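# Move wooden block from bench onto cart floor

## Task

Pick up the wooden block from the bench and put it down lying flat on the floor of the cart, at the end with the handle, next to the profiles. The drop flap must stay open, and anything already in place must still be in place at the finish. At the end, both grippers must be empty and away from the cart, with the block released and the robot backed off. The robot must not fall or be left leaning, and in the final state it must be in contact with nothing.

## Robot and tools

ROBOT. A simulated Rainbow Robotics RB-Y1 has a base with two drive wheels and two rear casters. It can drive forward, drive back and turn, but it cannot slide sideways. The base is 0.58 m wide and extends 0.10 m ahead of the wheel axle and 0.57 m behind it. Turning in place sweeps a circle of radius 0.58 m. Above the base is a folding leg and torso, then two 7-joint arms with parallel grippers and a head that pans and tilts. There are three cameras: head_camera, left_wrist_camera and right_wrist_camera. Each wrist camera sits in a case that sticks out sideways and can collide with things.

FRAMES. All positions are in metres.
- Base frame: origin on the floor midway between the drive wheels, x forward, y left, z up.
- chest, left_hand and right_hand are printed in the base frame.
- A hand point is the spot between its finger pads. The fingers point along the hand's -z axis and close along its x axis.
- base_odometry is measured from where the base started. Its heading is in rad, positive to the left. It counts wheel turns only, so slipping or being shoved makes it wrong.

move. One call carries one action plus optional "cameras" and "blocking". An action is one of:
- "base" and/or "joints", optionally with "min_time_s" or "contact_limits";
- "target", with or without "min_time_s";
- "contact_limits" by itself.
A call with no action only reports the state and images.

base: one object {"x_m_s", "turn_rad_s", "for_s"}. These are velocities held for a duration, not a destination.
- x_m_s: forward speed in m/s, 0 or 0.005 to 0.4 in magnitude; negative drives backward.
- turn_rad_s: turning speed in rad/s, positive to the left, 0 or 0.02 to 1.509 in magnitude.
- for_s: 0.1 to 5 s.
A velocity you omit is 0. The base ramps at 0.4 m/s² (0.5 rad/s² when turning), so it coasts for up to 1 s (3.1 s for a turn) after for_s ends. Distance travelled is about speed × for_s. If |x_m_s| + 0.27×|turn_rad_s| exceeds 0.4, both are scaled down together. The base does not stop at furniture; its wheels may spin or it may get knocked round.

joints: an object keyed by joint name. Each value is an absolute target, in rad, except grippers.
- torso_squat_rad 0 to 1.2
- torso_shift_rad -0.3 to 0.6
- torso_pitch_rad -0.2 to 1.4
- torso_yaw_rad -1.5 to 1.5, positive left. Raise both arms out 0.2 rad or more first.
- Shoulder pitch ±2.356; negative swings the arm forward and up.
- left_shoulder_roll_rad 0 to 3.141; right_shoulder_roll_rad -3.141 to 0. Moving away from 0 lifts the arm outward.
- Shoulder yaw ±2.094
- Elbow -2.617 to 0.01; negative bends it.
- Forearm roll ±3.141
- Wrist pitch -1.57 to 1.919
- Hand roll ±2.705
- left_gripper_m and right_gripper_m: the gap between the pads, 0 to 0.1 m.
- head_pan_rad ±0.523; head_tilt_rad -0.35 to 1.57, positive looks down.
The torso also has combined limits: squat+shift ≤ 1.52; squat−shift+pitch ≤ 1.57; shift+0.5·pitch−0.4·squat ≤ 0.7; shift+0.3·pitch−0.5·squat ≤ 0.39. Breaking one leaves the joints "off_target".

target: {"side": "left"|"right", "x", "y", "z", "quat_wxyz"}. This is an absolute hand pose in the base frame. x, y and z are in metres, -3 to 3. The quaternion uses the same form the hand lines print. It is solved once into joint angles, so the hand travels on an arc; split long moves into short steps. It cannot be sent while another move is running.

Other move arguments:
- min_time_s: 0.1 to 8 s, the least time each arm, head or torso motion takes.
- contact_limits: gripper current in mA, 200 to 672.5, keyed by gripper. It starts at 672.5 and stays until changed. Lower values grip more softly.
- To grip, command an opening at least 0.005 m narrower than the object.
- cameras: a list of camera names or "all" (the default); [] returns none.
- blocking: false makes the call return within about 0.5 s while motion continues. A later move overrides only the parts it names.

OTHER TOOLS.
- wait: seconds, 0 to 10. It ends early once all motion has settled.
- stop: brakes every running motion.
- zoom_image: camera plus region [x0,y0,x1,y1] in pixels of that camera's latest image, at most 504×504.
- read_manual: licence text only.
- finished_scene: scene, the current scene's number. Call it only once the goal holds.

RESULT LINES.
- "move": "done" or the worst status. The "pictures" line lists the images in order.
- left_hand_status / right_hand_status:
  - "reached": within 10 mm and 2°.
  - "short": gives the remaining error.
  - "refused": gives the reason.
- joint_status and base_status:
  - "done".
  - "moving".
  - "off_target": may still be pushing.
  - "contact_stop": the torso hit something or could not lift the load.
  - "time_out".
  - "limit_stop_at_<name>": a body guard or limit stopped it.
  - "not_followed": an arm-collision check withheld the command.
  - "torque_fault".
  - "limit_stop_at_motor_heat".
- on_its_own: things the robot did unasked. "held at" is a target, not a reading.
- A refused call, or an unplanned stop, cancels the rest of your queued calls.
- wheel_motors_off: 1 while the wheel motors are cut. This happens after a stalled wheel pushes hard.
- lidar_m: 12 distances, one per 30° sector. The first points forward, then counter-clockwise (4th left, 7th behind, 10th right). The plane is 0.23 m above the floor; "-" means nothing seen.
- motor_effort: wheel load in %, with the peak in brackets. Above about 30 at rest suggests the base is pushing on something.
- Joint torques, External joint torques, Wrist force/torque and Motor temperatures are also reported. Wrist force readings have offsets.

AVOID.
- Arms striking or pressing each other, including fingers and camera cases. Keep shoulder rolls about 0.5 rad outward when both arms reach forward.
- Contact torque reaching a joint's load limit. The elbow is the weakest at 33.8 N m, and the wrists at 23.5 N m. Reaching it causes a 10 s full stop.
- Motor heat from long stretched-out holds. At 80 °C the arm brakes.
- Heavy loads held far ahead of the wheels, or sudden stops while driving forward: the robot can tip.
- Letting the body catch on an edge while the wheels keep pushing.
- Dropping the block, releasing it while it moves, slamming it, or pushing hard.
- A loose object may be nudged now and then; check it afterwards.

Each tool is called after "Call:" as name(argument=value, ...) on one line, values as JSON.

## Session

Call:
move(joints={"head_tilt_rad":0.6,"head_pan_rad":0.52,"left_gripper_m":0.1,"right_gripper_m":0.1}, cameras=["head_camera"])

Call:
move(joints={"head_tilt_rad":0.6,"head_pan_rad":-0.3}, cameras=["head_camera"])

Scene clock: 1.00 s.
Joint torques (N m): left_arm=[-1.56 -0.75 0.68 -0.48 -0.13 -0.55 -0.13] | right_arm=[-3.64 -0.59 -0.78 -1.41 0.04 -0.56 0]
External joint torques (N m): left_arm=[-0.17 -0.9 0.67 0.08 -0.14 -0.13 -0.12] | right_arm=[-0.04 0.53 -0.73 0.22 -0.02 0.03 -0.02]
Motor temperatures (°C): left_arm=[31 28 31 36 34 32 37] | right_arm=[34 30 32 30 36 36 34]
Wrist force (N): left_arm=[-0.1 1.3 -7.8] | right_arm=[-2.6 0.9 -4.7]
Wrist torque (N m): left_arm=[-0.30 0.15 0.11] | right_arm=[-0.08 -0.10 -0.10]
Wrist force, peak (N): left_arm=[0.1 1.6 -7.9] | right_arm=[-2.9 0.8 -5.4]
move: done
base_odometry: x=+0.000 y=+0.000 heading=+0.000
lidar_m: 0.74 1.04 1.57 4.56 1.51 1.06 1.01 1.09 1.44 3.61 1.10 0.79
base_status: not commanded
joint_positions: torso_squat_rad=+0.350 torso_shift_rad=+0.000 torso_pitch_rad=+0.000 torso_yaw_rad=+0.000 left_shoulder_pitch_rad=+0.037 left_shoulder_roll_rad=+0.004 left_shoulder_yaw_rad=-0.043 left_elbow_rad=-0.196 left_forearm_roll_rad=-0.014 left_wrist_pitch_rad=+0.002 left_hand_roll_rad=+0.027 left_gripper_m=+0.099 right_shoulder_pitch_rad=-0.040 right_shoulder_roll_rad=-0.021 right_shoulder_yaw_rad=-0.018 right_elbow_rad=-0.235 right_forearm_roll_rad=+0.049 right_wrist_pitch_rad=-0.014 right_hand_roll_rad=+0.035 right_gripper_m=+0.099 head_pan_rad=+0.520 head_tilt_rad=+0.600
joint_status: all done
wheel_motors_off: 0
motor_effort: left_wheel=+0(1) right_wheel=+0(2)
chest: x=-0.2280 y=+0.0001 z=+1.2475 quat_wxyz=(+1.000, +0.000, +0.000, +0.000) (m; base frame)
left_hand: x=-0.1598 y=+0.2200 z=+0.5653 quat_wxyz=(+0.997, +0.000, -0.079, -0.009) (m; base frame)
right_hand: x=-0.0823 y=-0.2360 z=+0.5770 quat_wxyz=(+0.989, -0.016, -0.142, +0.041) (m; base frame)
pictures: head_camera
camera_calibration:
head_camera: T_world_to_cam=[[0.498239, -0.866471, -0.0314037, 0.147225], [-0.461294, -0.234238, -0.855769, 1.1954], [0.734143, 0.440864, -0.516404, 0.843792], [0, 0, 0, 1]] pos_world=[-0.141388, 0.0355767, 1.46335]

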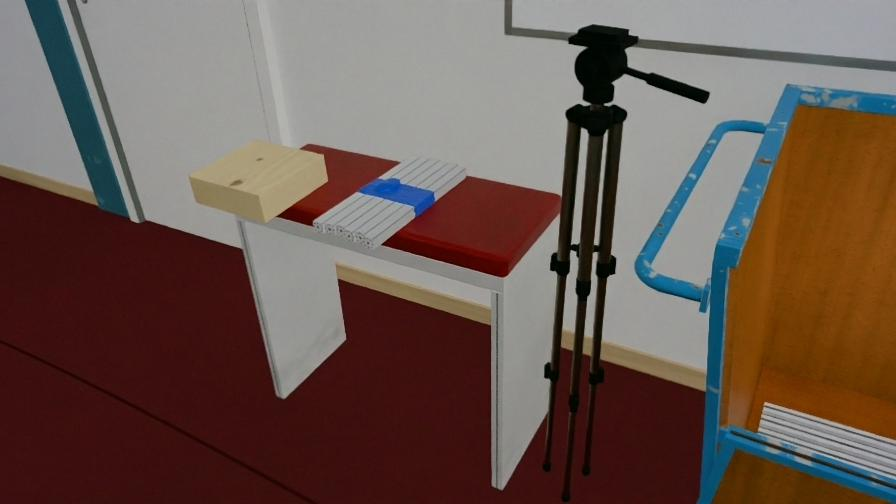

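Scene clock: 2.20 s.
Joint torques (N m): left_arm=[-1.51 -0.97 0.68 -0.42 -0.04 -0.53 0.15] | right_arm=[-3.77 -0.74 -0.77 -1.54 -0.12 -0.59 -0.02]
External joint torques (N m): left_arm=[-0.13 -1.12 0.67 0.14 -0.04 -0.11 0.15] | right_arm=[-0.17 0.38 -0.73 0.09 -0.18 0.01 -0.03]
Motor temperatures (°C): left_arm=[31 28 31 36 34 32 37] | right_arm=[34 30 32 30 36 36 34]
Wrist force (N): left_arm=[-0.5 1.5 -7.3] | right_arm=[-2.5 0.7 -4.5]
Wrist torque (N m): left_arm=[-0.34 0.13 0.08] | right_arm=[-0.05 -0.11 -0.09]
Wrist force, peak (N): left_arm=[-0.7 1.3 -8.3] | right_arm=[-2.9 1.1 -5.5]
move: done
base_odometry: x=+0.000 y=+0.000 heading=+0.000
lidar_m: 0.73 1.02 1.57 4.57 1.52 1.09 1.02 1.07 1.44 3.61 1.09 0.78
base_status: not commanded
joint_positions: torso_squat_rad=+0.350 torso_shift_rad=+0.000 torso_pitch_rad=+0.000 torso_yaw_rad=+0.000 left_shoulder_pitch_rad=+0.037 left_shoulder_roll_rad=+0.004 left_shoulder_yaw_rad=-0.043 left_elbow_rad=-0.196 left_forearm_roll_rad=-0.014 left_wrist_pitch_rad=+0.002 left_hand_roll_rad=+0.027 left_gripper_m=+0.099 right_shoulder_pitch_rad=-0.040 right_shoulder_roll_rad=-0.021 right_shoulder_yaw_rad=-0.018 right_elbow_rad=-0.235 right_forearm_roll_rad=+0.049 right_wrist_pitch_rad=-0.014 right_hand_roll_rad=+0.035 right_gripper_m=+0.099 head_pan_rad=-0.300 head_tilt_rad=+0.600
joint_status: all done
wheel_motors_off: 0
motor_effort: left_wheel=+0(1) right_wheel=+0(2)
chest: x=-0.2280 y=+0.0001 z=+1.2475 quat_wxyz=(+1.000, +0.000, +0.000, +0.000) (m; base frame)
left_hand: x=-0.1598 y=+0.2200 z=+0.5653 quat_wxyz=(+0.997, +0.000, -0.079, -0.009) (m; base frame)
right_hand: x=-0.0823 y=-0.2360 z=+0.5770 quat_wxyz=(+0.989, -0.016, -0.142, +0.041) (m; base frame)
pictures: head_camera
camera_calibration:
head_camera: T_world_to_cam=[[-0.293587, -0.955415, -0.0314513, -0.0157858], [-0.485854, 0.17747, -0.855833, 1.19037], [0.823258, -0.23598, -0.516295, 0.862078], [0, 0, 0, 1]] pos_world=[-0.136003, -0.0229025, 1.46335]

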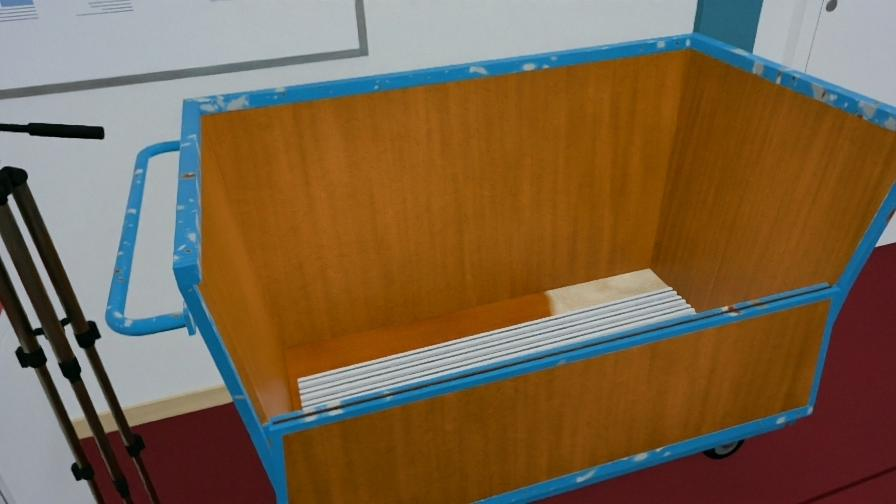

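Call:
move(base={"turn_rad_s":0.785,"for_s":2.0}, joints={"torso_pitch_rad":0.4,"head_pan_rad":0,"head_tilt_rad":0.6,"left_shoulder_roll_rad":0.5,"right_shoulder_roll_rad":-0.5,"left_elbow_rad":-1.8,"right_elbow_rad":-1.8,"left_shoulder_pitch_rad":0.3,"right_shoulder_pitch_rad":0.3}, cameras=[])

Call:
move(base={"x_m_s":0.4,"for_s":2.95}, joints={"left_shoulder_pitch_rad":-0.96,"left_shoulder_roll_rad":0.5,"left_shoulder_yaw_rad":-0.135,"left_elbow_rad":-1.349,"left_forearm_roll_rad":0.607,"left_wrist_pitch_rad":1.767,"left_hand_roll_rad":0.384,"right_shoulder_pitch_rad":-0.988,"right_shoulder_roll_rad":-0.58,"right_shoulder_yaw_rad":0.248,"right_elbow_rad":-1.325,"right_forearm_roll_rad":-0.727,"right_wrist_pitch_rad":1.718,"right_hand_roll_rad":-0.445}, cameras=[])

Call:
move(base={"turn_rad_s":-0.785,"for_s":1.95}, cameras=["head_camera"])

Scene clock: 9.40 s.
Joint torques (N m): left_arm=[1.73 4.9 5.82 -7.61 -0.02 -1.83 -0.04] | right_arm=[3.15 -7.37 -5.36 -7.84 0.17 -1.36 -0.09]
External joint torques (N m): left_arm=[-0.07 -1.93 0.9 0.27 -0.08 -0.22 0] | right_arm=[0.95 0.22 -0.01 -0.4 0.03 0.13 -0.13]
Motor temperatures (°C): left_arm=[31 28 31 36 34 32 37] | right_arm=[34 30 32 30 36 36 34]
Wrist force (N): left_arm=[-4.2 -1.1 -4.9] | right_arm=[-5.0 3.4 -1.4]
Wrist torque (N m): left_arm=[-0.13 -0.08 0.12] | right_arm=[-0.24 -0.22 -0.11]
Wrist force, peak (N): left_arm=[0.0 1.5 -8.6] | right_arm=[-5.5 4.4 -2.1]
move: done
base_odometry: x=+0.000 y=+0.000 heading=+1.569
lidar_m: 4.43 1.51 1.07 1.03 1.06 1.44 3.75 1.09 0.81 0.75 1.07 1.56
base_status: done (sent for 2 of 2 s)
joint_positions: torso_squat_rad=+0.350 torso_shift_rad=+0.000 torso_pitch_rad=+0.400 torso_yaw_rad=+0.000 left_shoulder_pitch_rad=+0.300 left_shoulder_roll_rad=+0.500 left_shoulder_yaw_rad=-0.043 left_elbow_rad=-1.800 left_forearm_roll_rad=-0.014 left_wrist_pitch_rad=+0.002 left_hand_roll_rad=+0.027 left_gripper_m=+0.099 right_shoulder_pitch_rad=+0.300 right_shoulder_roll_rad=-0.500 right_shoulder_yaw_rad=-0.018 right_elbow_rad=-1.800 right_forearm_roll_rad=+0.049 right_wrist_pitch_rad=-0.014 right_hand_roll_rad=+0.035 right_gripper_m=+0.099 head_pan_rad=+0.000 head_tilt_rad=+0.600
joint_status: all done
wheel_motors_off: 0
motor_effort: left_wheel=+3(32) right_wheel=+20(54)
chest: x=-0.1076 y=+0.0001 z=+1.2231 quat_wxyz=(+0.980, +0.000, +0.199, +0.000) (m; base frame)
left_hand: x=+0.1969 y=+0.3433 z=+0.8378 quat_wxyz=(+0.834, +0.101, -0.499, -0.212) (m; base frame)
right_hand: x=+0.2058 y=-0.3691 z=+0.8535 quat_wxyz=(+0.814, -0.152, -0.505, +0.244) (m; base frame)
pictures: none
No camera images: "cameras" was empty.

Scene clock: 13.73 s.
Joint torques (N m): left_arm=[-16.85 6.65 5.06 -6.85 -0.02 -0.5 -0.11] | right_arm=[-18.04 -10.19 -4.87 -6.91 0.18 -0.09 0.2]
External joint torques (N m): left_arm=[1.61 -1.61 0.07 0.92 -0.18 -0.31 -0.11] | right_arm=[0.2 -1.03 0.69 -0.12 0.08 0.02 0.2]
Motor temperatures (°C): left_arm=[31 28 31 36 34 32 37] | right_arm=[34 30 32 30 36 36 34]
Wrist force (N): left_arm=[1.2 2.7 -7.8] | right_arm=[-1.1 0.3 -4.8]
Wrist torque (N m): left_arm=[-0.45 0.20 0.09] | right_arm=[-0.03 -0.02 -0.11]
Wrist force, peak (N): left_arm=[0.8 2.5 -8.4] | right_arm=[-6.5 2.5 -2.6]
move: done
base_odometry: x=+0.001 y=+1.187 heading=+1.570
lidar_m: 4.41 1.53 1.10 1.04 1.09 1.47 3.82 1.34 1.11 0.90 1.53 2.06
base_status: done (sent for 2.97 of 2.97 s)
joint_positions: torso_squat_rad=+0.350 torso_shift_rad=+0.000 torso_pitch_rad=+0.400 torso_yaw_rad=+0.000 left_shoulder_pitch_rad=-0.960 left_shoulder_roll_rad=+0.500 left_shoulder_yaw_rad=-0.135 left_elbow_rad=-1.349 left_forearm_roll_rad=+0.607 left_wrist_pitch_rad=+1.767 left_hand_roll_rad=+0.384 left_gripper_m=+0.099 right_shoulder_pitch_rad=-0.988 right_shoulder_roll_rad=-0.580 right_shoulder_yaw_rad=+0.248 right_elbow_rad=-1.325 right_forearm_roll_rad=-0.727 right_wrist_pitch_rad=+1.718 right_hand_roll_rad=-0.445 right_gripper_m=+0.099 head_pan_rad=+0.000 head_tilt_rad=+0.600
joint_status: all done
wheel_motors_off: 0
motor_effort: left_wheel=+12(47) right_wheel=-10(53)
chest: x=-0.1075 y=+0.0001 z=+1.2231 quat_wxyz=(+0.980, +0.000, +0.199, +0.000) (m; base frame)
left_hand: x=+0.3552 y=+0.2135 z=+0.9080 quat_wxyz=(+0.999, -0.041, -0.012, +0.019) (m; base frame)
right_hand: x=+0.3554 y=-0.2146 z=+0.9074 quat_wxyz=(+0.999, +0.040, -0.006, -0.018) (m; base frame)
pictures: none
No camera images: "cameras" was empty.

Scene clock: 17.63 s.
Joint torques (N m): left_arm=[-17.32 6.73 5.04 -7.11 -0.09 -0.53 -0.14] | right_arm=[-18.31 -10.06 -5.13 -7.07 0.04 -0.16 0.2]
External joint torques (N m): left_arm=[1.14 -1.54 0.04 0.65 -0.24 -0.33 -0.13] | right_arm=[-0.07 -0.9 0.43 -0.28 -0.06 -0.04 0.2]
Motor temperatures (°C): left_arm=[31 28 31 36 34 32 37] | right_arm=[34 30 32 30 36 36 34]
Wrist force (N): left_arm=[0.8 2.1 -7.7] | right_arm=[-0.3 0.5 -4.8]
Wrist torque (N m): left_arm=[-0.37 0.18 0.08] | right_arm=[-0.02 0.09 -0.09]
Wrist force, peak (N): left_arm=[0.6 2.0 -8.4] | right_arm=[-0.7 0.5 -5.6]
move: done
base_odometry: x=+0.001 y=+1.187 heading=+0.027
lidar_m: 0.88 1.53 2.06 4.21 1.49 1.09 1.04 1.10 1.52 4.06 1.31 1.09
base_status: done (sent for 1.97 of 1.97 s)
joint_positions: torso_squat_rad=+0.350 torso_shift_rad=+0.000 torso_pitch_rad=+0.400 torso_yaw_rad=+0.000 left_shoulder_pitch_rad=-0.960 left_shoulder_roll_rad=+0.500 left_shoulder_yaw_rad=-0.135 left_elbow_rad=-1.349 left_forearm_roll_rad=+0.607 left_wrist_pitch_rad=+1.767 left_hand_roll_rad=+0.384 left_gripper_m=+0.099 right_shoulder_pitch_rad=-0.988 right_shoulder_roll_rad=-0.580 right_shoulder_yaw_rad=+0.248 right_elbow_rad=-1.325 right_forearm_roll_rad=-0.727 right_wrist_pitch_rad=+1.718 right_hand_roll_rad=-0.445 right_gripper_m=+0.099 head_pan_rad=+0.000 head_tilt_rad=+0.600
joint_status: not commanded
wheel_motors_off: 0
motor_effort: left_wheel=+18(36) right_wheel=-2(41)
chest: x=-0.1075 y=+0.0001 z=+1.2231 quat_wxyz=(+0.980, +0.000, +0.199, +0.000) (m; base frame)
left_hand: x=+0.3552 y=+0.2135 z=+0.9079 quat_wxyz=(+0.999, -0.041, -0.012, +0.019) (m; base frame)
right_hand: x=+0.3554 y=-0.2147 z=+0.9074 quat_wxyz=(+0.999, +0.040, -0.006, -0.018) (m; base frame)
pictures: head_camera
camera_calibration:
head_camera: T_world_to_cam=[[-0.0106246, -0.999502, -0.0297278, 0.0406008], [-0.809164, 0.0260604, -0.587005, 0.865207], [0.587487, 0.0178179, -0.809037, 1.08227], [0, 0, 0, 1]] pos_world=[0.0647053, -0.00125082, 1.38468]

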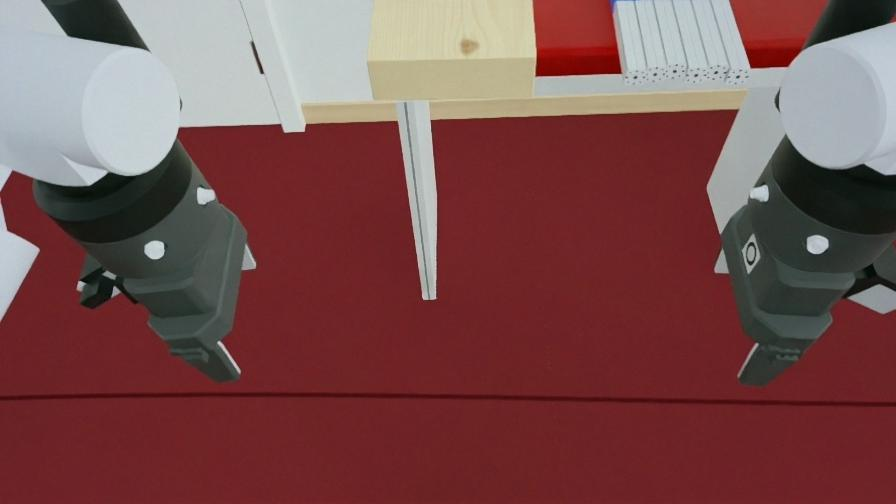

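Call:
move(base={"x_m_s":0.3,"for_s":1.86}, cameras=["head_camera","left_wrist_camera","right_wrist_camera"])

Scene clock: 22.47 s.
Joint torques (N m): left_arm=[-16.81 6.77 5.13 -7.02 -0.01 -0.56 -0.03] | right_arm=[-18.57 -10.34 -4.81 -6.92 0.11 -0.05 0.16]
External joint torques (N m): left_arm=[1.65 -1.5 0.14 0.74 -0.16 -0.37 -0.03] | right_arm=[-0.33 -1.18 0.76 -0.13 0 0.07 0.16]
Motor temperatures (°C): left_arm=[31 28 31 36 34 32 37] | right_arm=[34 30 32 30 36 36 34]
Wrist force (N): left_arm=[0.7 2.5 -7.7] | right_arm=[-1.3 0.5 -4.8]
Wrist torque (N m): left_arm=[-0.39 0.18 0.07] | right_arm=[-0.04 -0.03 -0.07]
Wrist force, peak (N): left_arm=[0.7 2.8 -8.4] | right_arm=[-1.3 0.4 -5.5]
move: done
base_odometry: x=+0.561 y=+1.202 heading=+0.027
lidar_m: 0.34 0.33 1.33 3.63 2.31 1.68 1.60 1.70 2.31 1.16 0.69 0.88
base_status: done (sent for 1.87 of 1.87 s)
joint_positions: torso_squat_rad=+0.350 torso_shift_rad=+0.000 torso_pitch_rad=+0.400 torso_yaw_rad=+0.000 left_shoulder_pitch_rad=-0.960 left_shoulder_roll_rad=+0.500 left_shoulder_yaw_rad=-0.135 left_elbow_rad=-1.349 left_forearm_roll_rad=+0.607 left_wrist_pitch_rad=+1.767 left_hand_roll_rad=+0.384 left_gripper_m=+0.099 right_shoulder_pitch_rad=-0.988 right_shoulder_roll_rad=-0.580 right_shoulder_yaw_rad=+0.248 right_elbow_rad=-1.325 right_forearm_roll_rad=-0.727 right_wrist_pitch_rad=+1.718 right_hand_roll_rad=-0.445 right_gripper_m=+0.099 head_pan_rad=+0.000 head_tilt_rad=+0.600
joint_status: not commanded
wheel_motors_off: 0
motor_effort: left_wheel=-3(46) right_wheel=+4(37)
chest: x=-0.1075 y=+0.0001 z=+1.2231 quat_wxyz=(+0.980, +0.000, +0.199, +0.000) (m; base frame)
left_hand: x=+0.3552 y=+0.2135 z=+0.9079 quat_wxyz=(+0.999, -0.041, -0.012, +0.019) (m; base frame)
right_hand: x=+0.3554 y=-0.2147 z=+0.9073 quat_wxyz=(+0.999, +0.040, -0.005, -0.018) (m; base frame)
pictures: head_camera, left_wrist_camera, right_wrist_camera
camera_calibration:
head_camera: T_world_to_cam=[[-0.0106246, -0.999502, -0.0297278, 0.0406008], [-0.809164, 0.0260604, -0.587005, 0.865207], [0.587487, 0.0178179, -0.809037, 1.08227], [0, 0, 0, 1]] pos_world=[0.0647053, -0.00125082, 1.38468]
left_wrist_camera: T_world_to_cam=[[0.997851, 0.0643645, 0.0122455, -0.379906], [0.0480061, -0.845442, 0.531906, -0.290463], [0.0445888, -0.530175, -0.846715, 0.938546], [0, 0, 0, 1]] pos_world=[0.351185, 0.276476, 0.953832]
right_wrist_camera: T_world_to_cam=[[-0.999225, 0.0104835, -0.0379327, 0.390588], [-0.0132071, 0.818642, 0.574152, -0.313466], [0.0370724, 0.574208, -0.81787, 0.924393], [0, 0, 0, 1]] pos_world=[0.351875, -0.278272, 0.950826]

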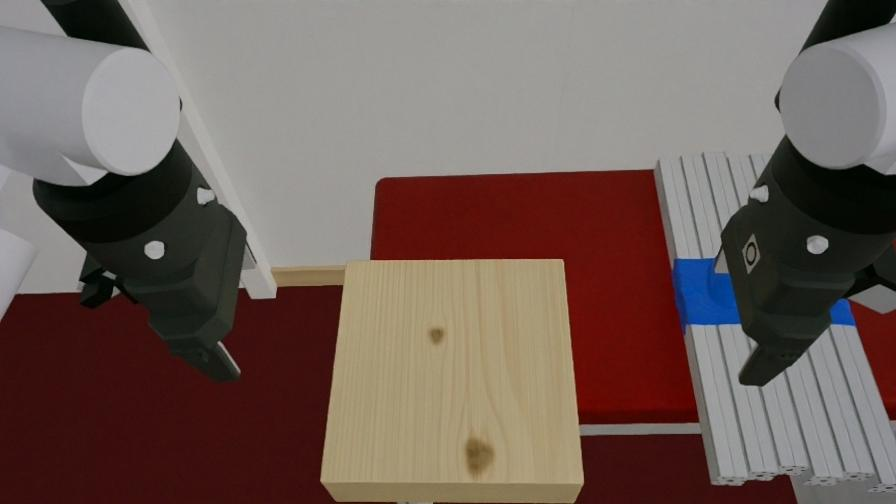

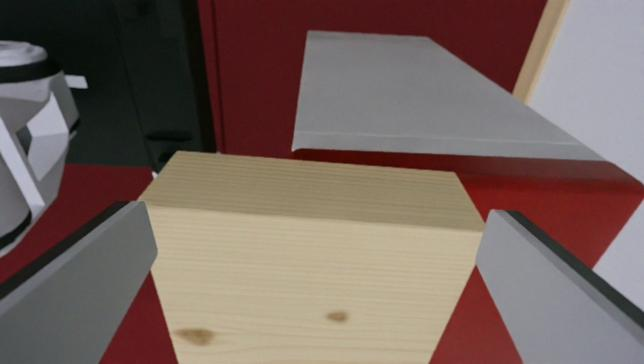

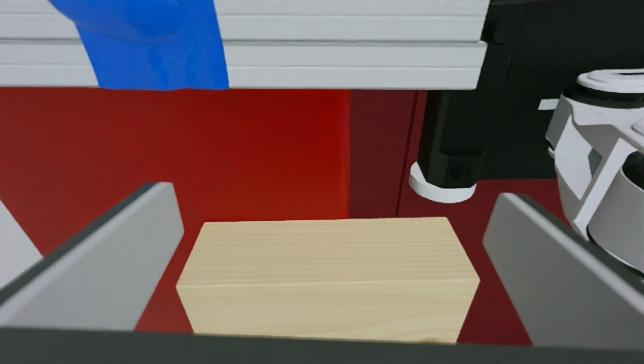

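Call:
move(base={"x_m_s":0.05,"for_s":0.2}, joints={"left_shoulder_pitch_rad":-0.974,"left_shoulder_roll_rad":0.318,"left_shoulder_yaw_rad":-0.179,"left_elbow_rad":-0.948,"left_forearm_roll_rad":0.532,"left_wrist_pitch_rad":1.409,"left_hand_roll_rad":0.253,"right_shoulder_pitch_rad":-0.988,"right_shoulder_roll_rad":-0.374,"right_shoulder_yaw_rad":0.298,"right_elbow_rad":-0.948,"right_forearm_roll_rad":-0.639,"right_wrist_pitch_rad":1.374,"right_hand_roll_rad":-0.306}, cameras=["left_wrist_camera","right_wrist_camera"])

Call:
move(joints={"left_shoulder_pitch_rad":-1.029,"left_shoulder_roll_rad":0.234,"left_shoulder_yaw_rad":-0.219,"left_elbow_rad":-0.897,"left_forearm_roll_rad":0.488,"left_wrist_pitch_rad":1.387,"left_hand_roll_rad":0.331,"right_shoulder_pitch_rad":-1.043,"right_shoulder_roll_rad":-0.286,"right_shoulder_yaw_rad":0.337,"right_elbow_rad":-0.897,"right_forearm_roll_rad":-0.595,"right_wrist_pitch_rad":1.357,"right_hand_roll_rad":-0.383}, min_time_s=2)

Scene clock: 28.03 s.
Joint torques (N m): left_arm=[-18.01 4.91 3.62 -7.67 0.17 -0.15 0] | right_arm=[-19.27 -7.18 -3.48 -7.76 -0.05 0.2 -0.02]
External joint torques (N m): left_arm=[0.52 -0.87 0.51 0.41 -0.13 0.02 0] | right_arm=[-1.07 -0.72 0.08 -0.61 -0.02 0.33 -0.02]
Motor temperatures (°C): left_arm=[31 28 31 36 34 32 37] | right_arm=[34 30 32 30 36 36 34]
Wrist force (N): left_arm=[1.4 3.4 -7.7] | right_arm=[-0.7 -0.3 -4.8]
Wrist torque (N m): left_arm=[-0.47 0.27 0.11] | right_arm=[0.01 0.04 -0.08]
Wrist force, peak (N): left_arm=[-0.5 1.8 -8.8] | right_arm=[-1.5 0.3 -5.7]
move: done
base_odometry: x=+0.571 y=+1.202 heading=+0.027
lidar_m: 0.36 0.33 1.32 3.60 2.32 1.69 1.62 1.70 2.33 1.15 0.70 0.88
base_status: done (sent for 0.2 of 0.2 s)
joint_positions: torso_squat_rad=+0.350 torso_shift_rad=+0.000 torso_pitch_rad=+0.400 torso_yaw_rad=+0.000 left_shoulder_pitch_rad=-0.974 left_shoulder_roll_rad=+0.318 left_shoulder_yaw_rad=-0.179 left_elbow_rad=-0.948 left_forearm_roll_rad=+0.532 left_wrist_pitch_rad=+1.409 left_hand_roll_rad=+0.253 left_gripper_m=+0.099 right_shoulder_pitch_rad=-0.988 right_shoulder_roll_rad=-0.374 right_shoulder_yaw_rad=+0.298 right_elbow_rad=-0.948 right_forearm_roll_rad=-0.639 right_wrist_pitch_rad=+1.374 right_hand_roll_rad=-0.306 right_gripper_m=+0.099 head_pan_rad=+0.000 head_tilt_rad=+0.600
joint_status: all done
wheel_motors_off: 0
motor_effort: left_wheel=-3(20) right_wheel=+2(31)
chest: x=-0.1075 y=+0.0001 z=+1.2231 quat_wxyz=(+0.980, +0.000, +0.199, +0.000) (m; base frame)
left_hand: x=+0.3448 y=+0.1603 z=+0.7969 quat_wxyz=(+0.997, -0.075, +0.000, +0.000) (m; base frame)
right_hand: x=+0.3448 y=-0.1598 z=+0.7969 quat_wxyz=(+0.997, +0.075, +0.000, +0.000) (m; base frame)
pictures: left_wrist_camera, right_wrist_camera
camera_calibration:
left_wrist_camera: T_world_to_cam=[[0.999591, 0.025911, -0.0121273, -0.339678], [0.0280954, -0.809166, 0.586908, -0.31864], [0.0053944, -0.587009, -0.809563, 0.809878], [0, 0, 0, 1]] pos_world=[0.344123, 0.226374, 0.83854]
right_wrist_camera: T_world_to_cam=[[-0.999214, -0.0244258, -0.0312235, 0.364261], [-0.0386463, 0.77566, 0.629967, -0.337721], [0.00883139, 0.630678, -0.775994, 0.788265], [0, 0, 0, 1]] pos_world=[0.343962, -0.226288, 0.835816]

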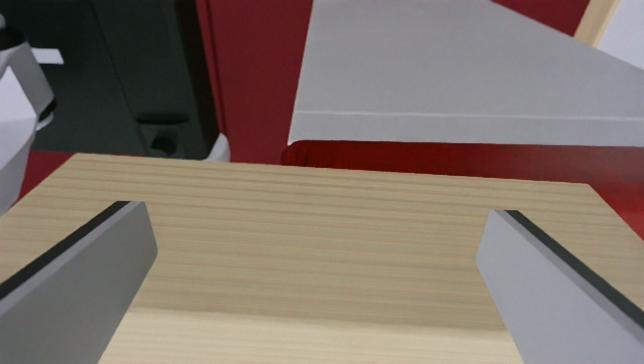

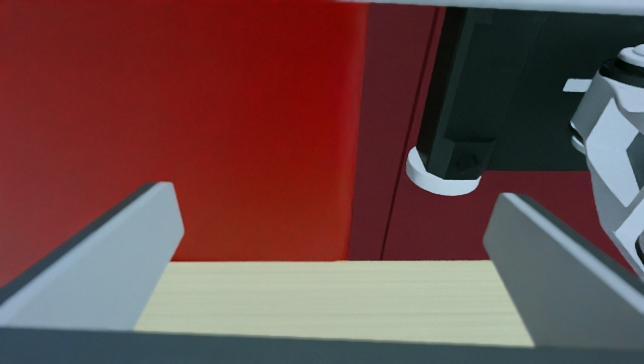

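Scene clock: 30.33 s.
Joint torques (N m): left_arm=[-32.06 -38.69 3.14 -20.01 18.18 -9.57 4.47] | right_arm=[-33.2 37.5 -2.87 -20.86 -13.62 -8.61 -3.95]
External joint torques (N m): left_arm=[-12.99 -42.97 0.4 -11.85 17.91 -9.39 4.48] | right_arm=[-14.44 42.46 0.3 -13.63 -13.62 -8.48 -3.95]
Motor temperatures (°C): left_arm=[31 28 31 36 35 33 37] | right_arm=[34 30 32 30 36 36 34]
Wrist force (N): left_arm=[-5.4 74.4 10.1] | right_arm=[-9.6 -65.6 13.4]
Wrist torque (N m): left_arm=[1.44 1.28 -4.12] | right_arm=[-0.10 1.04 3.72]
Wrist force, peak (N): left_arm=[-6.4 75.9 10.6] | right_arm=[-9.8 -66.4 14.0]
move: done
base_odometry: x=+0.571 y=+1.202 heading=+0.027
lidar_m: 0.36 0.33 1.31 3.58 2.32 1.68 1.62 1.69 2.31 1.15 0.70 0.86
base_status: not commanded
joint_positions: torso_squat_rad=+0.350 torso_shift_rad=+0.000 torso_pitch_rad=+0.399 torso_yaw_rad=+0.000 left_shoulder_pitch_rad=-1.026 left_shoulder_roll_rad=+0.245 left_shoulder_yaw_rad=-0.219 left_elbow_rad=-0.894 left_forearm_roll_rad=+0.484 left_wrist_pitch_rad=+1.389 left_hand_roll_rad=+0.330 left_gripper_m=+0.099 right_shoulder_pitch_rad=-1.039 right_shoulder_roll_rad=-0.297 right_shoulder_yaw_rad=+0.337 right_elbow_rad=-0.894 right_forearm_roll_rad=-0.592 right_wrist_pitch_rad=+1.359 right_hand_roll_rad=-0.382 right_gripper_m=+0.099 head_pan_rad=+0.000 head_tilt_rad=+0.600
joint_status: all done
wheel_motors_off: 0
motor_effort: left_wheel=-1(4) right_wheel=+3(4)
chest: x=-0.1079 y=+0.0001 z=+1.2231 quat_wxyz=(+0.980, +0.000, +0.198, +0.000) (m; base frame)
left_hand: x=+0.3447 y=+0.1211 z=+0.7957 quat_wxyz=(+0.998, -0.068, +0.000, +0.003) (m; base frame)
right_hand: x=+0.3440 y=-0.1206 z=+0.7952 quat_wxyz=(+0.998, +0.068, +0.001, -0.003) (m; base frame)
pictures: head_camera, left_wrist_camera, right_wrist_camera
camera_calibration:
head_camera: T_world_to_cam=[[-0.0104665, -0.999502, -0.0297605, 0.0407331], [-0.80879, 0.0259632, -0.587525, 0.865552], [0.588005, 0.0179207, -0.808659, 1.08208], [0, 0, 0, 1]] pos_world=[0.0642053, -0.00115137, 1.38478]
left_wrist_camera: T_world_to_cam=[[0.999421, 0.0312425, -0.0134817, -0.338157], [0.0333121, -0.817547, 0.574897, -0.340867], [0.00693928, -0.575013, -0.818115, 0.790741], [0, 0, 0, 1]] pos_world=[0.343829, 0.186577, 0.838322]
right_wrist_camera: T_world_to_cam=[[-0.999463, -0.0184657, -0.0270561, 0.361905], [-0.0312568, 0.784705, 0.619081, -0.359786], [0.00979927, 0.619594, -0.784861, 0.76766], [0, 0, 0, 1]] pos_world=[0.342942, -0.186629, 0.835034]

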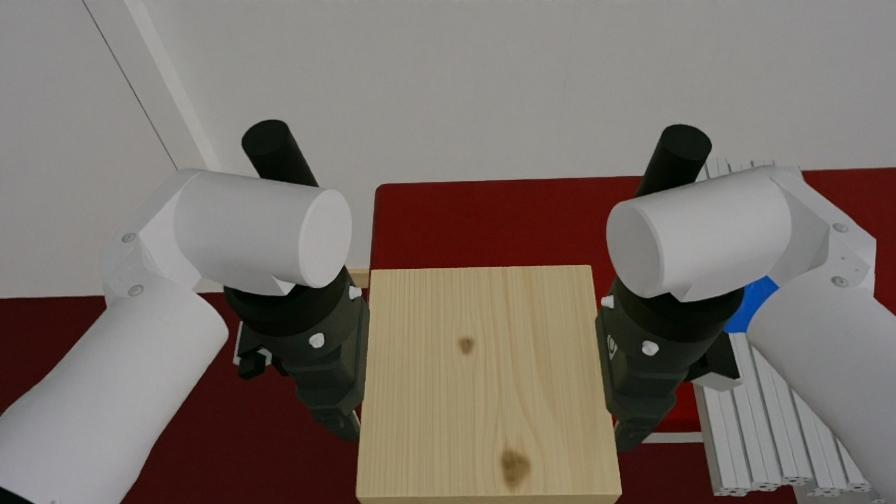

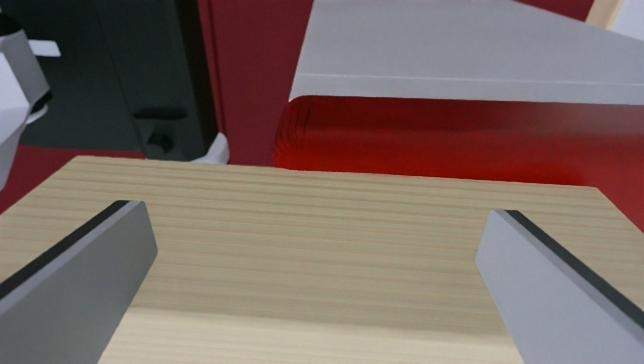

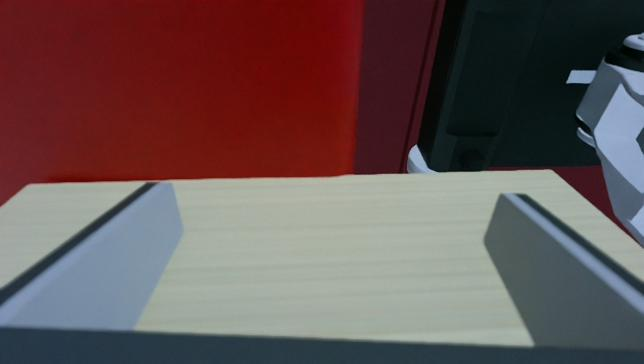

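Call:
move(joints={"torso_squat_rad":0.05}, min_time_s=1.2, cameras=[])

Call:
move(base={"x_m_s":-0.25,"for_s":2.3}, cameras=["head_camera"])

Call:
move(base={"turn_rad_s":-0.6,"for_s":2.63}, joints={"left_shoulder_pitch_rad":-1.025,"left_shoulder_roll_rad":0.181,"left_shoulder_yaw_rad":-0.225,"left_elbow_rad":-0.67,"left_forearm_roll_rad":0.474,"left_wrist_pitch_rad":1.171,"left_hand_roll_rad":0.264,"right_shoulder_pitch_rad":-1.036,"right_shoulder_roll_rad":-0.22,"right_shoulder_yaw_rad":0.346,"right_elbow_rad":-0.669,"right_forearm_roll_rad":-0.578,"right_wrist_pitch_rad":1.149,"right_hand_roll_rad":-0.305}, min_time_s=2.5, cameras=["head_camera","left_wrist_camera","right_wrist_camera"])

Scene clock: 35.20 s.
Joint torques (N m): left_arm=[-32.18 -37.22 3.68 -21.06 18.67 -5.8 4.22] | right_arm=[-32.89 37.79 -3.42 -22.7 -15.42 -6.38 -3.82]
External joint torques (N m): left_arm=[-13.14 -41.49 0.95 -12.91 18.4 -5.63 4.22] | right_arm=[-14.16 42.75 -0.25 -15.46 -15.42 -6.25 -3.82]
Motor temperatures (°C): left_arm=[31 29 31 36 37 33 38] | right_arm=[35 31 32 31 38 37 34]
Wrist force (N): left_arm=[4.3 71.7 -11.8] | right_arm=[-0.7 -68.3 -0.8]
Wrist torque (N m): left_arm=[1.54 -0.12 -3.76] | right_arm=[-0.19 0.29 3.68]
Wrist force, peak (N): left_arm=[-5.9 75.7 10.9] | right_arm=[-10.1 -66.7 13.6]
move: done
base_odometry: x=+0.571 y=+1.202 heading=+0.027
lidar_m: 0.35 0.32 1.31 3.60 2.32 1.69 1.62 1.70 2.32 1.16 0.70 0.87
base_status: not commanded
joint_positions: torso_squat_rad=+0.050 torso_shift_rad=+0.000 torso_pitch_rad=+0.401 torso_yaw_rad=+0.000 left_shoulder_pitch_rad=-1.026 left_shoulder_roll_rad=+0.244 left_shoulder_yaw_rad=-0.219 left_elbow_rad=-0.894 left_forearm_roll_rad=+0.483 left_wrist_pitch_rad=+1.388 left_hand_roll_rad=+0.330 left_gripper_m=+0.099 right_shoulder_pitch_rad=-1.039 right_shoulder_roll_rad=-0.297 right_shoulder_yaw_rad=+0.337 right_elbow_rad=-0.893 right_forearm_roll_rad=-0.591 right_wrist_pitch_rad=+1.359 right_hand_roll_rad=-0.382 right_gripper_m=+0.099 head_pan_rad=+0.000 head_tilt_rad=+0.600
joint_status: all done
wheel_motors_off: 0
motor_effort: left_wheel=-3(4) right_wheel=+3(5)
chest: x=-0.1071 y=+0.0001 z=+1.2645 quat_wxyz=(+0.980, +0.000, +0.199, +0.000) (m; base frame)
left_hand: x=+0.3450 y=+0.1209 z=+0.8364 quat_wxyz=(+0.998, -0.068, +0.001, +0.003) (m; base frame)
right_hand: x=+0.3443 y=-0.1208 z=+0.8359 quat_wxyz=(+0.998, +0.068, +0.002, -0.004) (m; base frame)
pictures: none
No camera images: "cameras" was empty.

Scene clock: 38.47 s.
Joint torques (N m): left_arm=[-32.17 -35 3.75 -21.05 17.78 -5.49 4.13] | right_arm=[-36.83 37.58 -5.31 -24.95 -16.19 -6.19 -3.76]
External joint torques (N m): left_arm=[-13.13 -39.26 1.02 -12.9 17.51 -5.32 4.13] | right_arm=[-18.11 42.53 -2.15 -17.72 -16.19 -6.07 -3.76]
Motor temperatures (°C): left_arm=[31 29 31 37 38 33 38] | right_arm=[35 31 32 32 39 37 34]
Wrist force (N): left_arm=[3.9 68.2 -8.3] | right_arm=[-1.2 -66.9 -10.0]
Wrist torque (N m): left_arm=[1.20 0.01 -3.71] | right_arm=[-1.15 -0.30 3.61]
Wrist force, peak (N): left_arm=[-0.7 73.0 -6.9] | right_arm=[-6.7 -71.2 -7.5]
move: done
base_odometry: x=-0.004 y=+1.187 heading=+0.026
lidar_m: 0.91 1.54 2.08 4.24 1.51 1.10 1.05 1.10 1.50 4.03 1.33 1.09
base_status: done (sent for 2.3 of 2.3 s)
joint_positions: torso_squat_rad=+0.050 torso_shift_rad=+0.000 torso_pitch_rad=+0.401 torso_yaw_rad=+0.000 left_shoulder_pitch_rad=-1.026 left_shoulder_roll_rad=+0.244 left_shoulder_yaw_rad=-0.219 left_elbow_rad=-0.894 left_forearm_roll_rad=+0.484 left_wrist_pitch_rad=+1.388 left_hand_roll_rad=+0.330 left_gripper_m=+0.099 right_shoulder_pitch_rad=-1.038 right_shoulder_roll_rad=-0.297 right_shoulder_yaw_rad=+0.337 right_elbow_rad=-0.893 right_forearm_roll_rad=-0.591 right_wrist_pitch_rad=+1.359 right_hand_roll_rad=-0.382 right_gripper_m=+0.099 head_pan_rad=+0.000 head_tilt_rad=+0.600
joint_status: not commanded
wheel_motors_off: 0
motor_effort: left_wheel=-11(25) right_wheel=+11(37)
chest: x=-0.1072 y=+0.0001 z=+1.2646 quat_wxyz=(+0.980, +0.000, +0.199, +0.000) (m; base frame)
left_hand: x=+0.3448 y=+0.1204 z=+0.8365 quat_wxyz=(+0.998, -0.068, +0.001, +0.003) (m; base frame)
right_hand: x=+0.3437 y=-0.1211 z=+0.8354 quat_wxyz=(+0.998, +0.067, +0.002, -0.004) (m; base frame)
pictures: head_camera
camera_calibration:
head_camera: T_world_to_cam=[[-0.0105602, -0.999504, -0.0296661, 0.0418434], [-0.809505, 0.0259617, -0.586538, 0.889188], [0.587018, 0.0178209, -0.809378, 1.11605], [0, 0, 0, 1]] pos_world=[0.0651055, -0.00115112, 1.42609]

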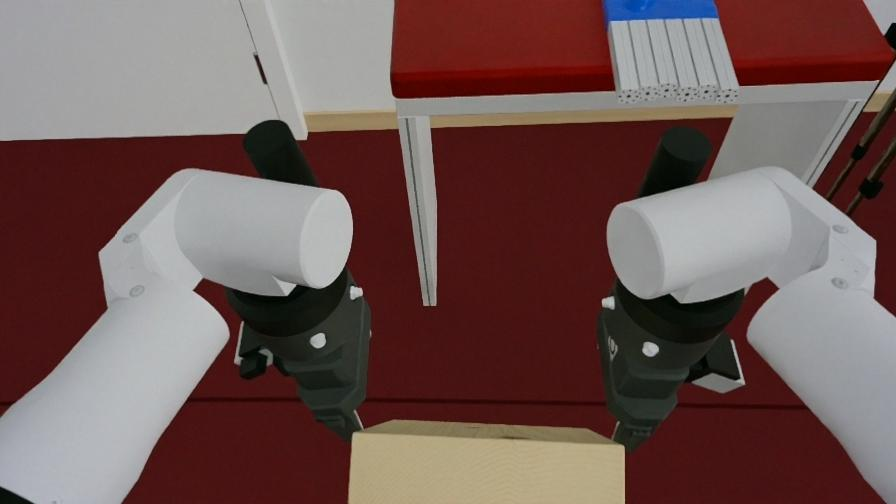

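Scene clock: 42.63 s.
Joint torques (N m): left_arm=[-29.43 -35.81 4.88 -19.68 16.8 -4.13 3.29] | right_arm=[-34.21 39.02 -5.58 -24.58 -15.52 -4.68 -3.12]
External joint torques (N m): left_arm=[-11.15 -39.46 2.95 -12.16 16.55 -3.96 3.29] | right_arm=[-16.27 43.26 -3.38 -17.96 -15.52 -4.56 -3.12]
Motor temperatures (°C): left_arm=[32 29 31 37 39 33 38] | right_arm=[35 32 32 32 41 37 34]
Wrist force (N): left_arm=[3.8 64.9 -8.2] | right_arm=[-2.6 -62.6 -11.2]
Wrist torque (N m): left_arm=[1.07 0.03 -3.46] | right_arm=[-1.25 -0.47 3.35]
Wrist force, peak (N): left_arm=[4.2 88.5 -5.1] | right_arm=[-3.3 -86.7 -9.6]
move: done
base_odometry: x=-0.004 y=+1.187 heading=-1.554
lidar_m: 3.74 1.33 1.08 0.90 1.54 2.06 4.42 1.56 1.11 1.05 1.07 1.45
base_status: done (sent for 2.63 of 2.63 s)
joint_positions: torso_squat_rad=+0.050 torso_shift_rad=+0.000 torso_pitch_rad=+0.401 torso_yaw_rad=+0.000 left_shoulder_pitch_rad=-1.022 left_shoulder_roll_rad=+0.191 left_shoulder_yaw_rad=-0.226 left_elbow_rad=-0.667 left_forearm_roll_rad=+0.470 left_wrist_pitch_rad=+1.172 left_hand_roll_rad=+0.263 left_gripper_m=+0.099 right_shoulder_pitch_rad=-1.032 right_shoulder_roll_rad=-0.231 right_shoulder_yaw_rad=+0.347 right_elbow_rad=-0.665 right_forearm_roll_rad=-0.574 right_wrist_pitch_rad=+1.150 right_hand_roll_rad=-0.304 right_gripper_m=+0.099 head_pan_rad=+0.000 head_tilt_rad=+0.600
joint_status: all done
wheel_motors_off: 0
motor_effort: left_wheel=+15(47) right_wheel=+1(47)
chest: x=-0.1071 y=+0.0001 z=+1.2646 quat_wxyz=(+0.980, +0.000, +0.199, +0.000) (m; base frame)
left_hand: x=+0.3246 y=+0.1201 z=+0.7800 quat_wxyz=(+0.998, -0.069, -0.001, +0.002) (m; base frame)
right_hand: x=+0.3234 y=-0.1217 z=+0.7788 quat_wxyz=(+0.998, +0.067, +0.001, -0.003) (m; base frame)
pictures: head_camera, left_wrist_camera, right_wrist_camera
camera_calibration:
head_camera: T_world_to_cam=[[-0.0105602, -0.999504, -0.0296661, 0.0418434], [-0.809505, 0.0259617, -0.586538, 0.889188], [0.587018, 0.0178209, -0.809378, 1.11605], [0, 0, 0, 1]] pos_world=[0.0651055, -0.00115112, 1.42609]
left_wrist_camera: T_world_to_cam=[[0.999478, 0.0302738, -0.011261, -0.319818], [0.0312259, -0.816438, 0.576588, -0.332769], [0.00826164, -0.576639, -0.816957, 0.77636], [0, 0, 0, 1]] pos_world=[0.323629, 0.185677, 0.822522]
right_wrist_camera: T_world_to_cam=[[-0.999423, -0.0190853, -0.0280862, 0.341578], [-0.0323607, 0.785935, 0.617462, -0.347693], [0.0102895, 0.618014, -0.786099, 0.75633], [0, 0, 0, 1]] pos_world=[0.322347, -0.187639, 0.818832]

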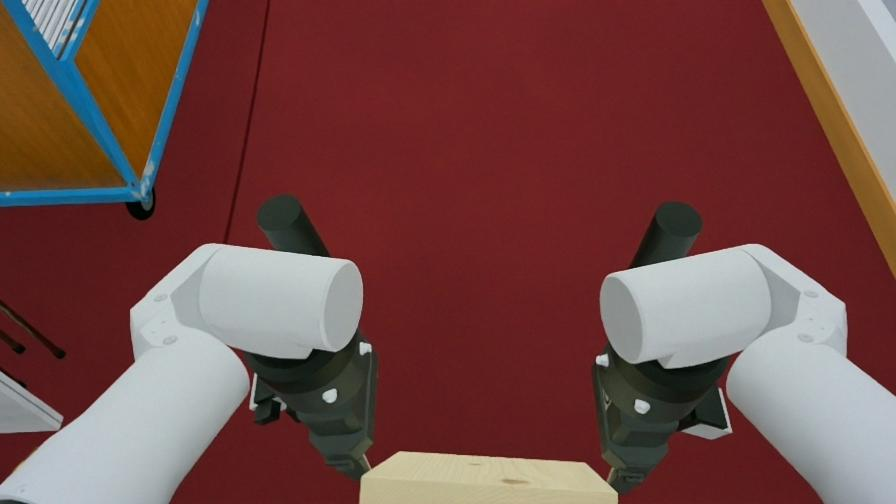

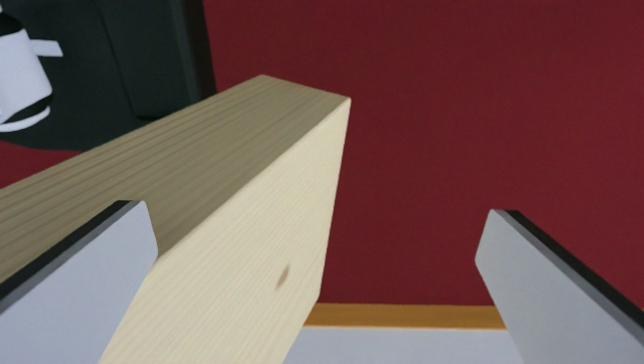

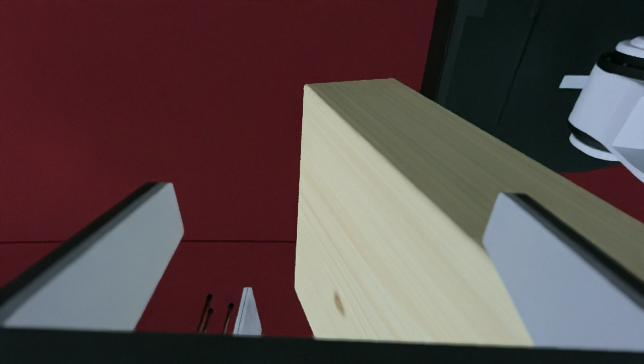

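Call:
move(base={"x_m_s":0.3,"for_s":4.97}, cameras=[])

Call:
move(base={"turn_rad_s":0.6,"for_s":2.63})

Scene clock: 58.37 s.
Joint torques (N m): left_arm=[-29.62 -35.5 5.08 -20.02 16.88 -3.97 3.42] | right_arm=[-35.42 38.22 -5.88 -24.93 -15.64 -4.63 -3.1]
External joint torques (N m): left_arm=[-11.34 -39.15 3.15 -12.5 16.63 -3.8 3.42] | right_arm=[-17.48 42.45 -3.69 -18.3 -15.64 -4.51 -3.1]
Motor temperatures (°C): left_arm=[32 30 31 38 42 33 38] | right_arm=[36 33 32 34 44 37 34]
Wrist force (N): left_arm=[4.4 64.8 -7.5] | right_arm=[-2.7 -63.0 -10.8]
Wrist torque (N m): left_arm=[1.12 0.00 -3.50] | right_arm=[-1.22 -0.44 3.39]
Wrist force, peak (N): left_arm=[4.0 66.1 -8.2] | right_arm=[-1.7 -63.9 -11.6]
move: done
base_odometry: x=+0.021 y=-0.303 heading=-1.554
lidar_m: 3.60 1.12 0.80 0.76 0.79 1.83 4.42 1.49 1.06 1.02 1.04 1.41
base_status: done (sent for 4.97 of 4.97 s)
joint_positions: torso_squat_rad=+0.050 torso_shift_rad=+0.000 torso_pitch_rad=+0.401 torso_yaw_rad=+0.000 left_shoulder_pitch_rad=-1.022 left_shoulder_roll_rad=+0.191 left_shoulder_yaw_rad=-0.226 left_elbow_rad=-0.667 left_forearm_roll_rad=+0.470 left_wrist_pitch_rad=+1.172 left_hand_roll_rad=+0.263 left_gripper_m=+0.099 right_shoulder_pitch_rad=-1.032 right_shoulder_roll_rad=-0.230 right_shoulder_yaw_rad=+0.347 right_elbow_rad=-0.664 right_forearm_roll_rad=-0.574 right_wrist_pitch_rad=+1.150 right_hand_roll_rad=-0.304 right_gripper_m=+0.099 head_pan_rad=+0.000 head_tilt_rad=+0.600
joint_status: not commanded
wheel_motors_off: 0
motor_effort: left_wheel=+0(47) right_wheel=-3(37)
chest: x=-0.1070 y=+0.0001 z=+1.2645 quat_wxyz=(+0.980, +0.000, +0.199, +0.000) (m; base frame)
left_hand: x=+0.3246 y=+0.1201 z=+0.7799 quat_wxyz=(+0.998, -0.069, -0.001, +0.002) (m; base frame)
right_hand: x=+0.3232 y=-0.1217 z=+0.7786 quat_wxyz=(+0.998, +0.067, +0.001, -0.003) (m; base frame)
pictures: none
No camera images: "cameras" was empty.

Scene clock: 62.53 s.
Joint torques (N m): left_arm=[-29.41 -35.24 5 -20.04 16.93 -3.92 3.47] | right_arm=[-35.09 38.18 -5.89 -24.93 -15.69 -4.68 -3.11]
External joint torques (N m): left_arm=[-11.14 -38.89 3.08 -12.52 16.68 -3.75 3.47] | right_arm=[-17.15 42.41 -3.7 -18.31 -15.69 -4.56 -3.11]
Motor temperatures (°C): left_arm=[32 30 31 38 42 33 38] | right_arm=[36 34 32 35 45 37 34]
Wrist force (N): left_arm=[4.2 65.5 -8.6] | right_arm=[-2.4 -62.9 -11.2]
Wrist torque (N m): left_arm=[1.02 0.03 -3.53] | right_arm=[-1.23 -0.35 3.39]
Wrist force, peak (N): left_arm=[4.2 65.7 -8.3] | right_arm=[-3.0 -63.8 -10.9]
move: done
base_odometry: x=+0.021 y=-0.303 heading=+0.026
lidar_m: 0.76 0.80 1.83 4.06 1.45 1.06 1.00 1.06 1.45 3.88 1.09 0.80
base_status: done (sent for 2.63 of 2.63 s)
joint_positions: torso_squat_rad=+0.050 torso_shift_rad=+0.000 torso_pitch_rad=+0.401 torso_yaw_rad=+0.000 left_shoulder_pitch_rad=-1.022 left_shoulder_roll_rad=+0.191 left_shoulder_yaw_rad=-0.226 left_elbow_rad=-0.667 left_forearm_roll_rad=+0.470 left_wrist_pitch_rad=+1.172 left_hand_roll_rad=+0.263 left_gripper_m=+0.099 right_shoulder_pitch_rad=-1.032 right_shoulder_roll_rad=-0.230 right_shoulder_yaw_rad=+0.347 right_elbow_rad=-0.664 right_forearm_roll_rad=-0.574 right_wrist_pitch_rad=+1.150 right_hand_roll_rad=-0.304 right_gripper_m=+0.099 head_pan_rad=+0.000 head_tilt_rad=+0.600
joint_status: not commanded
wheel_motors_off: 0
motor_effort: left_wheel=+0(42) right_wheel=+17(36)
chest: x=-0.1071 y=+0.0001 z=+1.2645 quat_wxyz=(+0.980, +0.000, +0.199, +0.000) (m; base frame)
left_hand: x=+0.3246 y=+0.1201 z=+0.7799 quat_wxyz=(+0.998, -0.069, -0.001, +0.002) (m; base frame)
right_hand: x=+0.3232 y=-0.1217 z=+0.7786 quat_wxyz=(+0.998, +0.067, +0.001, -0.003) (m; base frame)
pictures: head_camera, left_wrist_camera, right_wrist_camera
camera_calibration:
head_camera: T_world_to_cam=[[-0.010646, -0.999502, -0.0297208, 0.0418255], [-0.809587, 0.0260608, -0.586421, 0.889051], [0.586903, 0.0178185, -0.809461, 1.11603], [0, 0, 0, 1]] pos_world=[0.0652055, -0.00125082, 1.42599]
left_wrist_camera: T_world_to_cam=[[0.999477, 0.0302404, -0.0114783, -0.319634], [0.0313252, -0.816519, 0.576468, -0.33263], [0.00806037, -0.576526, -0.817039, 0.77639], [0, 0, 0, 1]] pos_world=[0.323628, 0.185677, 0.822422]
right_wrist_camera: T_world_to_cam=[[-0.999434, -0.0191698, -0.0276527, 0.341003], [-0.0321607, 0.785844, 0.617588, -0.347763], [0.0098917, 0.618128, -0.786015, 0.756256], [0, 0, 0, 1]] pos_world=[0.322145, -0.187639, 0.818633]

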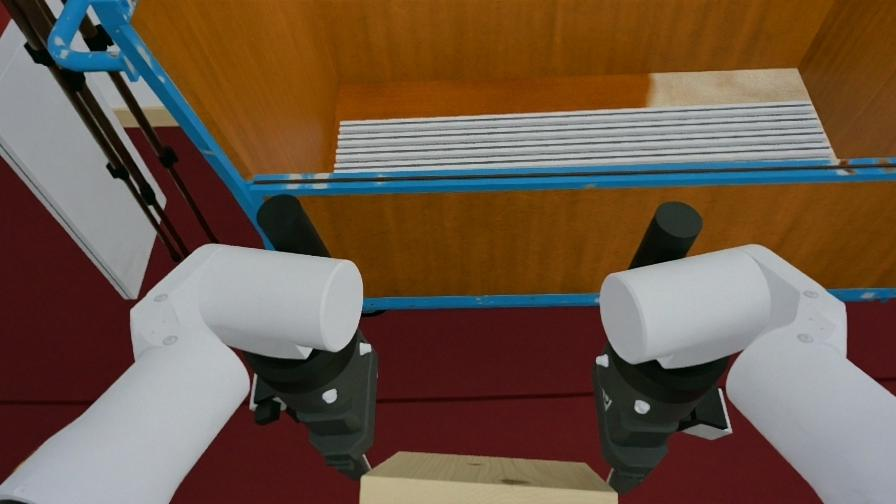

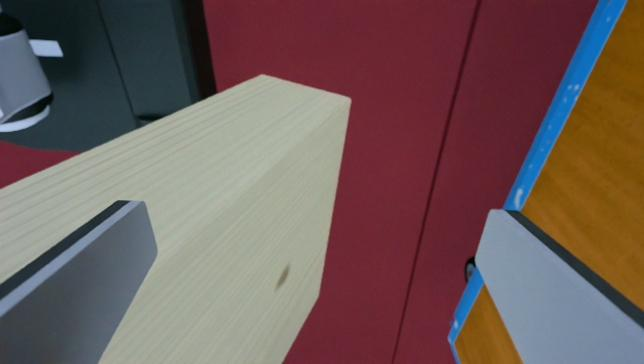

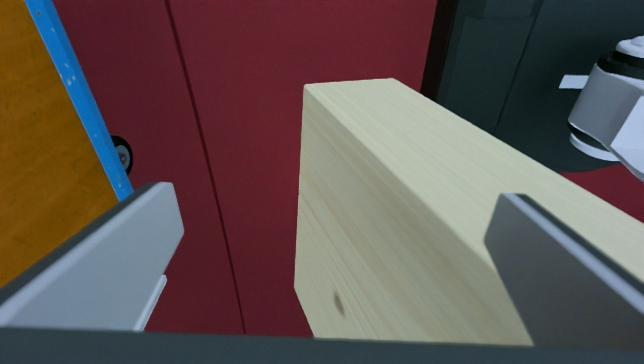

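Call:
move(joints={"torso_pitch_rad":0.15,"torso_shift_rad":0.19,"head_tilt_rad":0.85}, min_time_s=3, cameras=["head_camera","left_wrist_camera"])

Scene clock: 72.67 s.
Joint torques (N m): left_arm=[-34.04 -33.79 5.8 -21.27 16.86 -5.08 3.38] | right_arm=[-39.39 36.41 -6.7 -25.98 -15.39 -5.8 -3.15]
External joint torques (N m): left_arm=[-11.78 -39.12 3.29 -12.83 16.72 -4.44 3.39] | right_arm=[-17.46 42.19 -3.92 -18.57 -15.54 -5.24 -3.17]
Motor temperatures (°C): left_arm=[33 30 31 38 43 33 38] | right_arm=[37 34 32 35 46 37 34]
Wrist force (N): left_arm=[-0.3 64.6 -7.5] | right_arm=[-6.0 -63.1 -10.4]
Wrist torque (N m): left_arm=[1.02 0.11 -3.48] | right_arm=[-1.16 -0.23 3.33]
Wrist force, peak (N): left_arm=[4.1 66.1 -8.6] | right_arm=[-2.5 -63.9 -10.7]
move: done
base_odometry: x=+0.021 y=-0.303 heading=+0.026
lidar_m: 0.77 0.80 1.83 4.06 1.44 1.04 1.00 1.06 1.45 3.87 1.09 0.80
base_status: not commanded
joint_positions: torso_squat_rad=+0.050 torso_shift_rad=+0.190 torso_pitch_rad=+0.151 torso_yaw_rad=+0.000 left_shoulder_pitch_rad=-1.022 left_shoulder_roll_rad=+0.191 left_shoulder_yaw_rad=-0.226 left_elbow_rad=-0.667 left_forearm_roll_rad=+0.470 left_wrist_pitch_rad=+1.172 left_hand_roll_rad=+0.263 left_gripper_m=+0.099 right_shoulder_pitch_rad=-1.032 right_shoulder_roll_rad=-0.230 right_shoulder_yaw_rad=+0.347 right_elbow_rad=-0.664 right_forearm_roll_rad=-0.574 right_wrist_pitch_rad=+1.150 right_hand_roll_rad=-0.304 right_gripper_m=+0.099 head_pan_rad=+0.000 head_tilt_rad=+0.850
joint_status: all done
wheel_motors_off: 0
motor_effort: left_wheel=-1(2) right_wheel=+18(20)
chest: x=-0.0493 y=+0.0001 z=+1.2729 quat_wxyz=(+0.997, +0.000, +0.075, +0.000) (m; base frame)
left_hand: x=+0.4887 y=+0.1202 z=+0.9099 quat_wxyz=(+0.990, -0.068, -0.125, -0.006) (m; base frame)
right_hand: x=+0.4878 y=-0.1217 z=+0.9085 quat_wxyz=(+0.990, +0.067, -0.123, +0.005) (m; base frame)
pictures: head_camera, left_wrist_camera
camera_calibration:
head_camera: T_world_to_cam=[[-0.0106502, -0.999502, -0.0297183, 0.0427509], [-0.809669, 0.0260602, -0.586308, 0.913993], [0.586791, 0.0178177, -0.809543, 1.13155], [0, 0, 0, 1]] pos_world=[0.0765055, -0.00125082, 1.45319]
left_wrist_camera: T_world_to_cam=[[0.971352, 0.0302961, 0.235705, -0.693363], [-0.111956, -0.816541, 0.566327, -0.333487], [0.209621, -0.576492, -0.789757, 0.757992], [0, 0, 0, 1]] pos_world=[0.477274, 0.185677, 0.950922]

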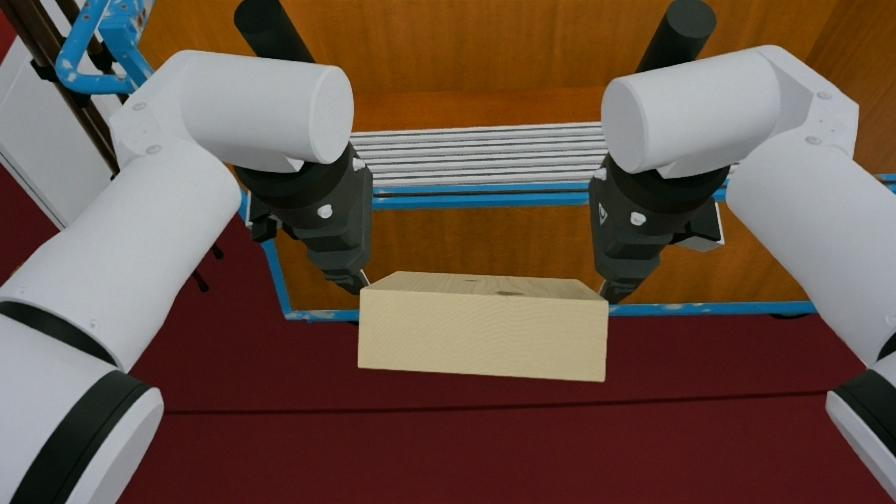

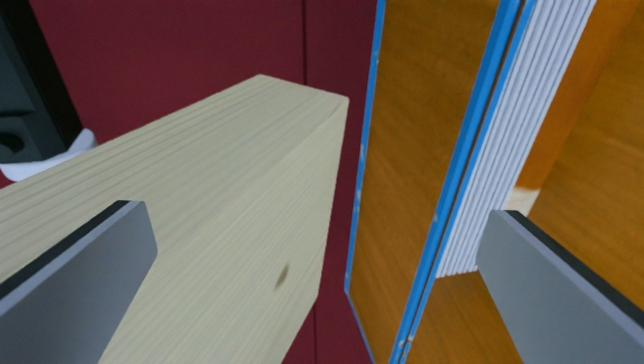

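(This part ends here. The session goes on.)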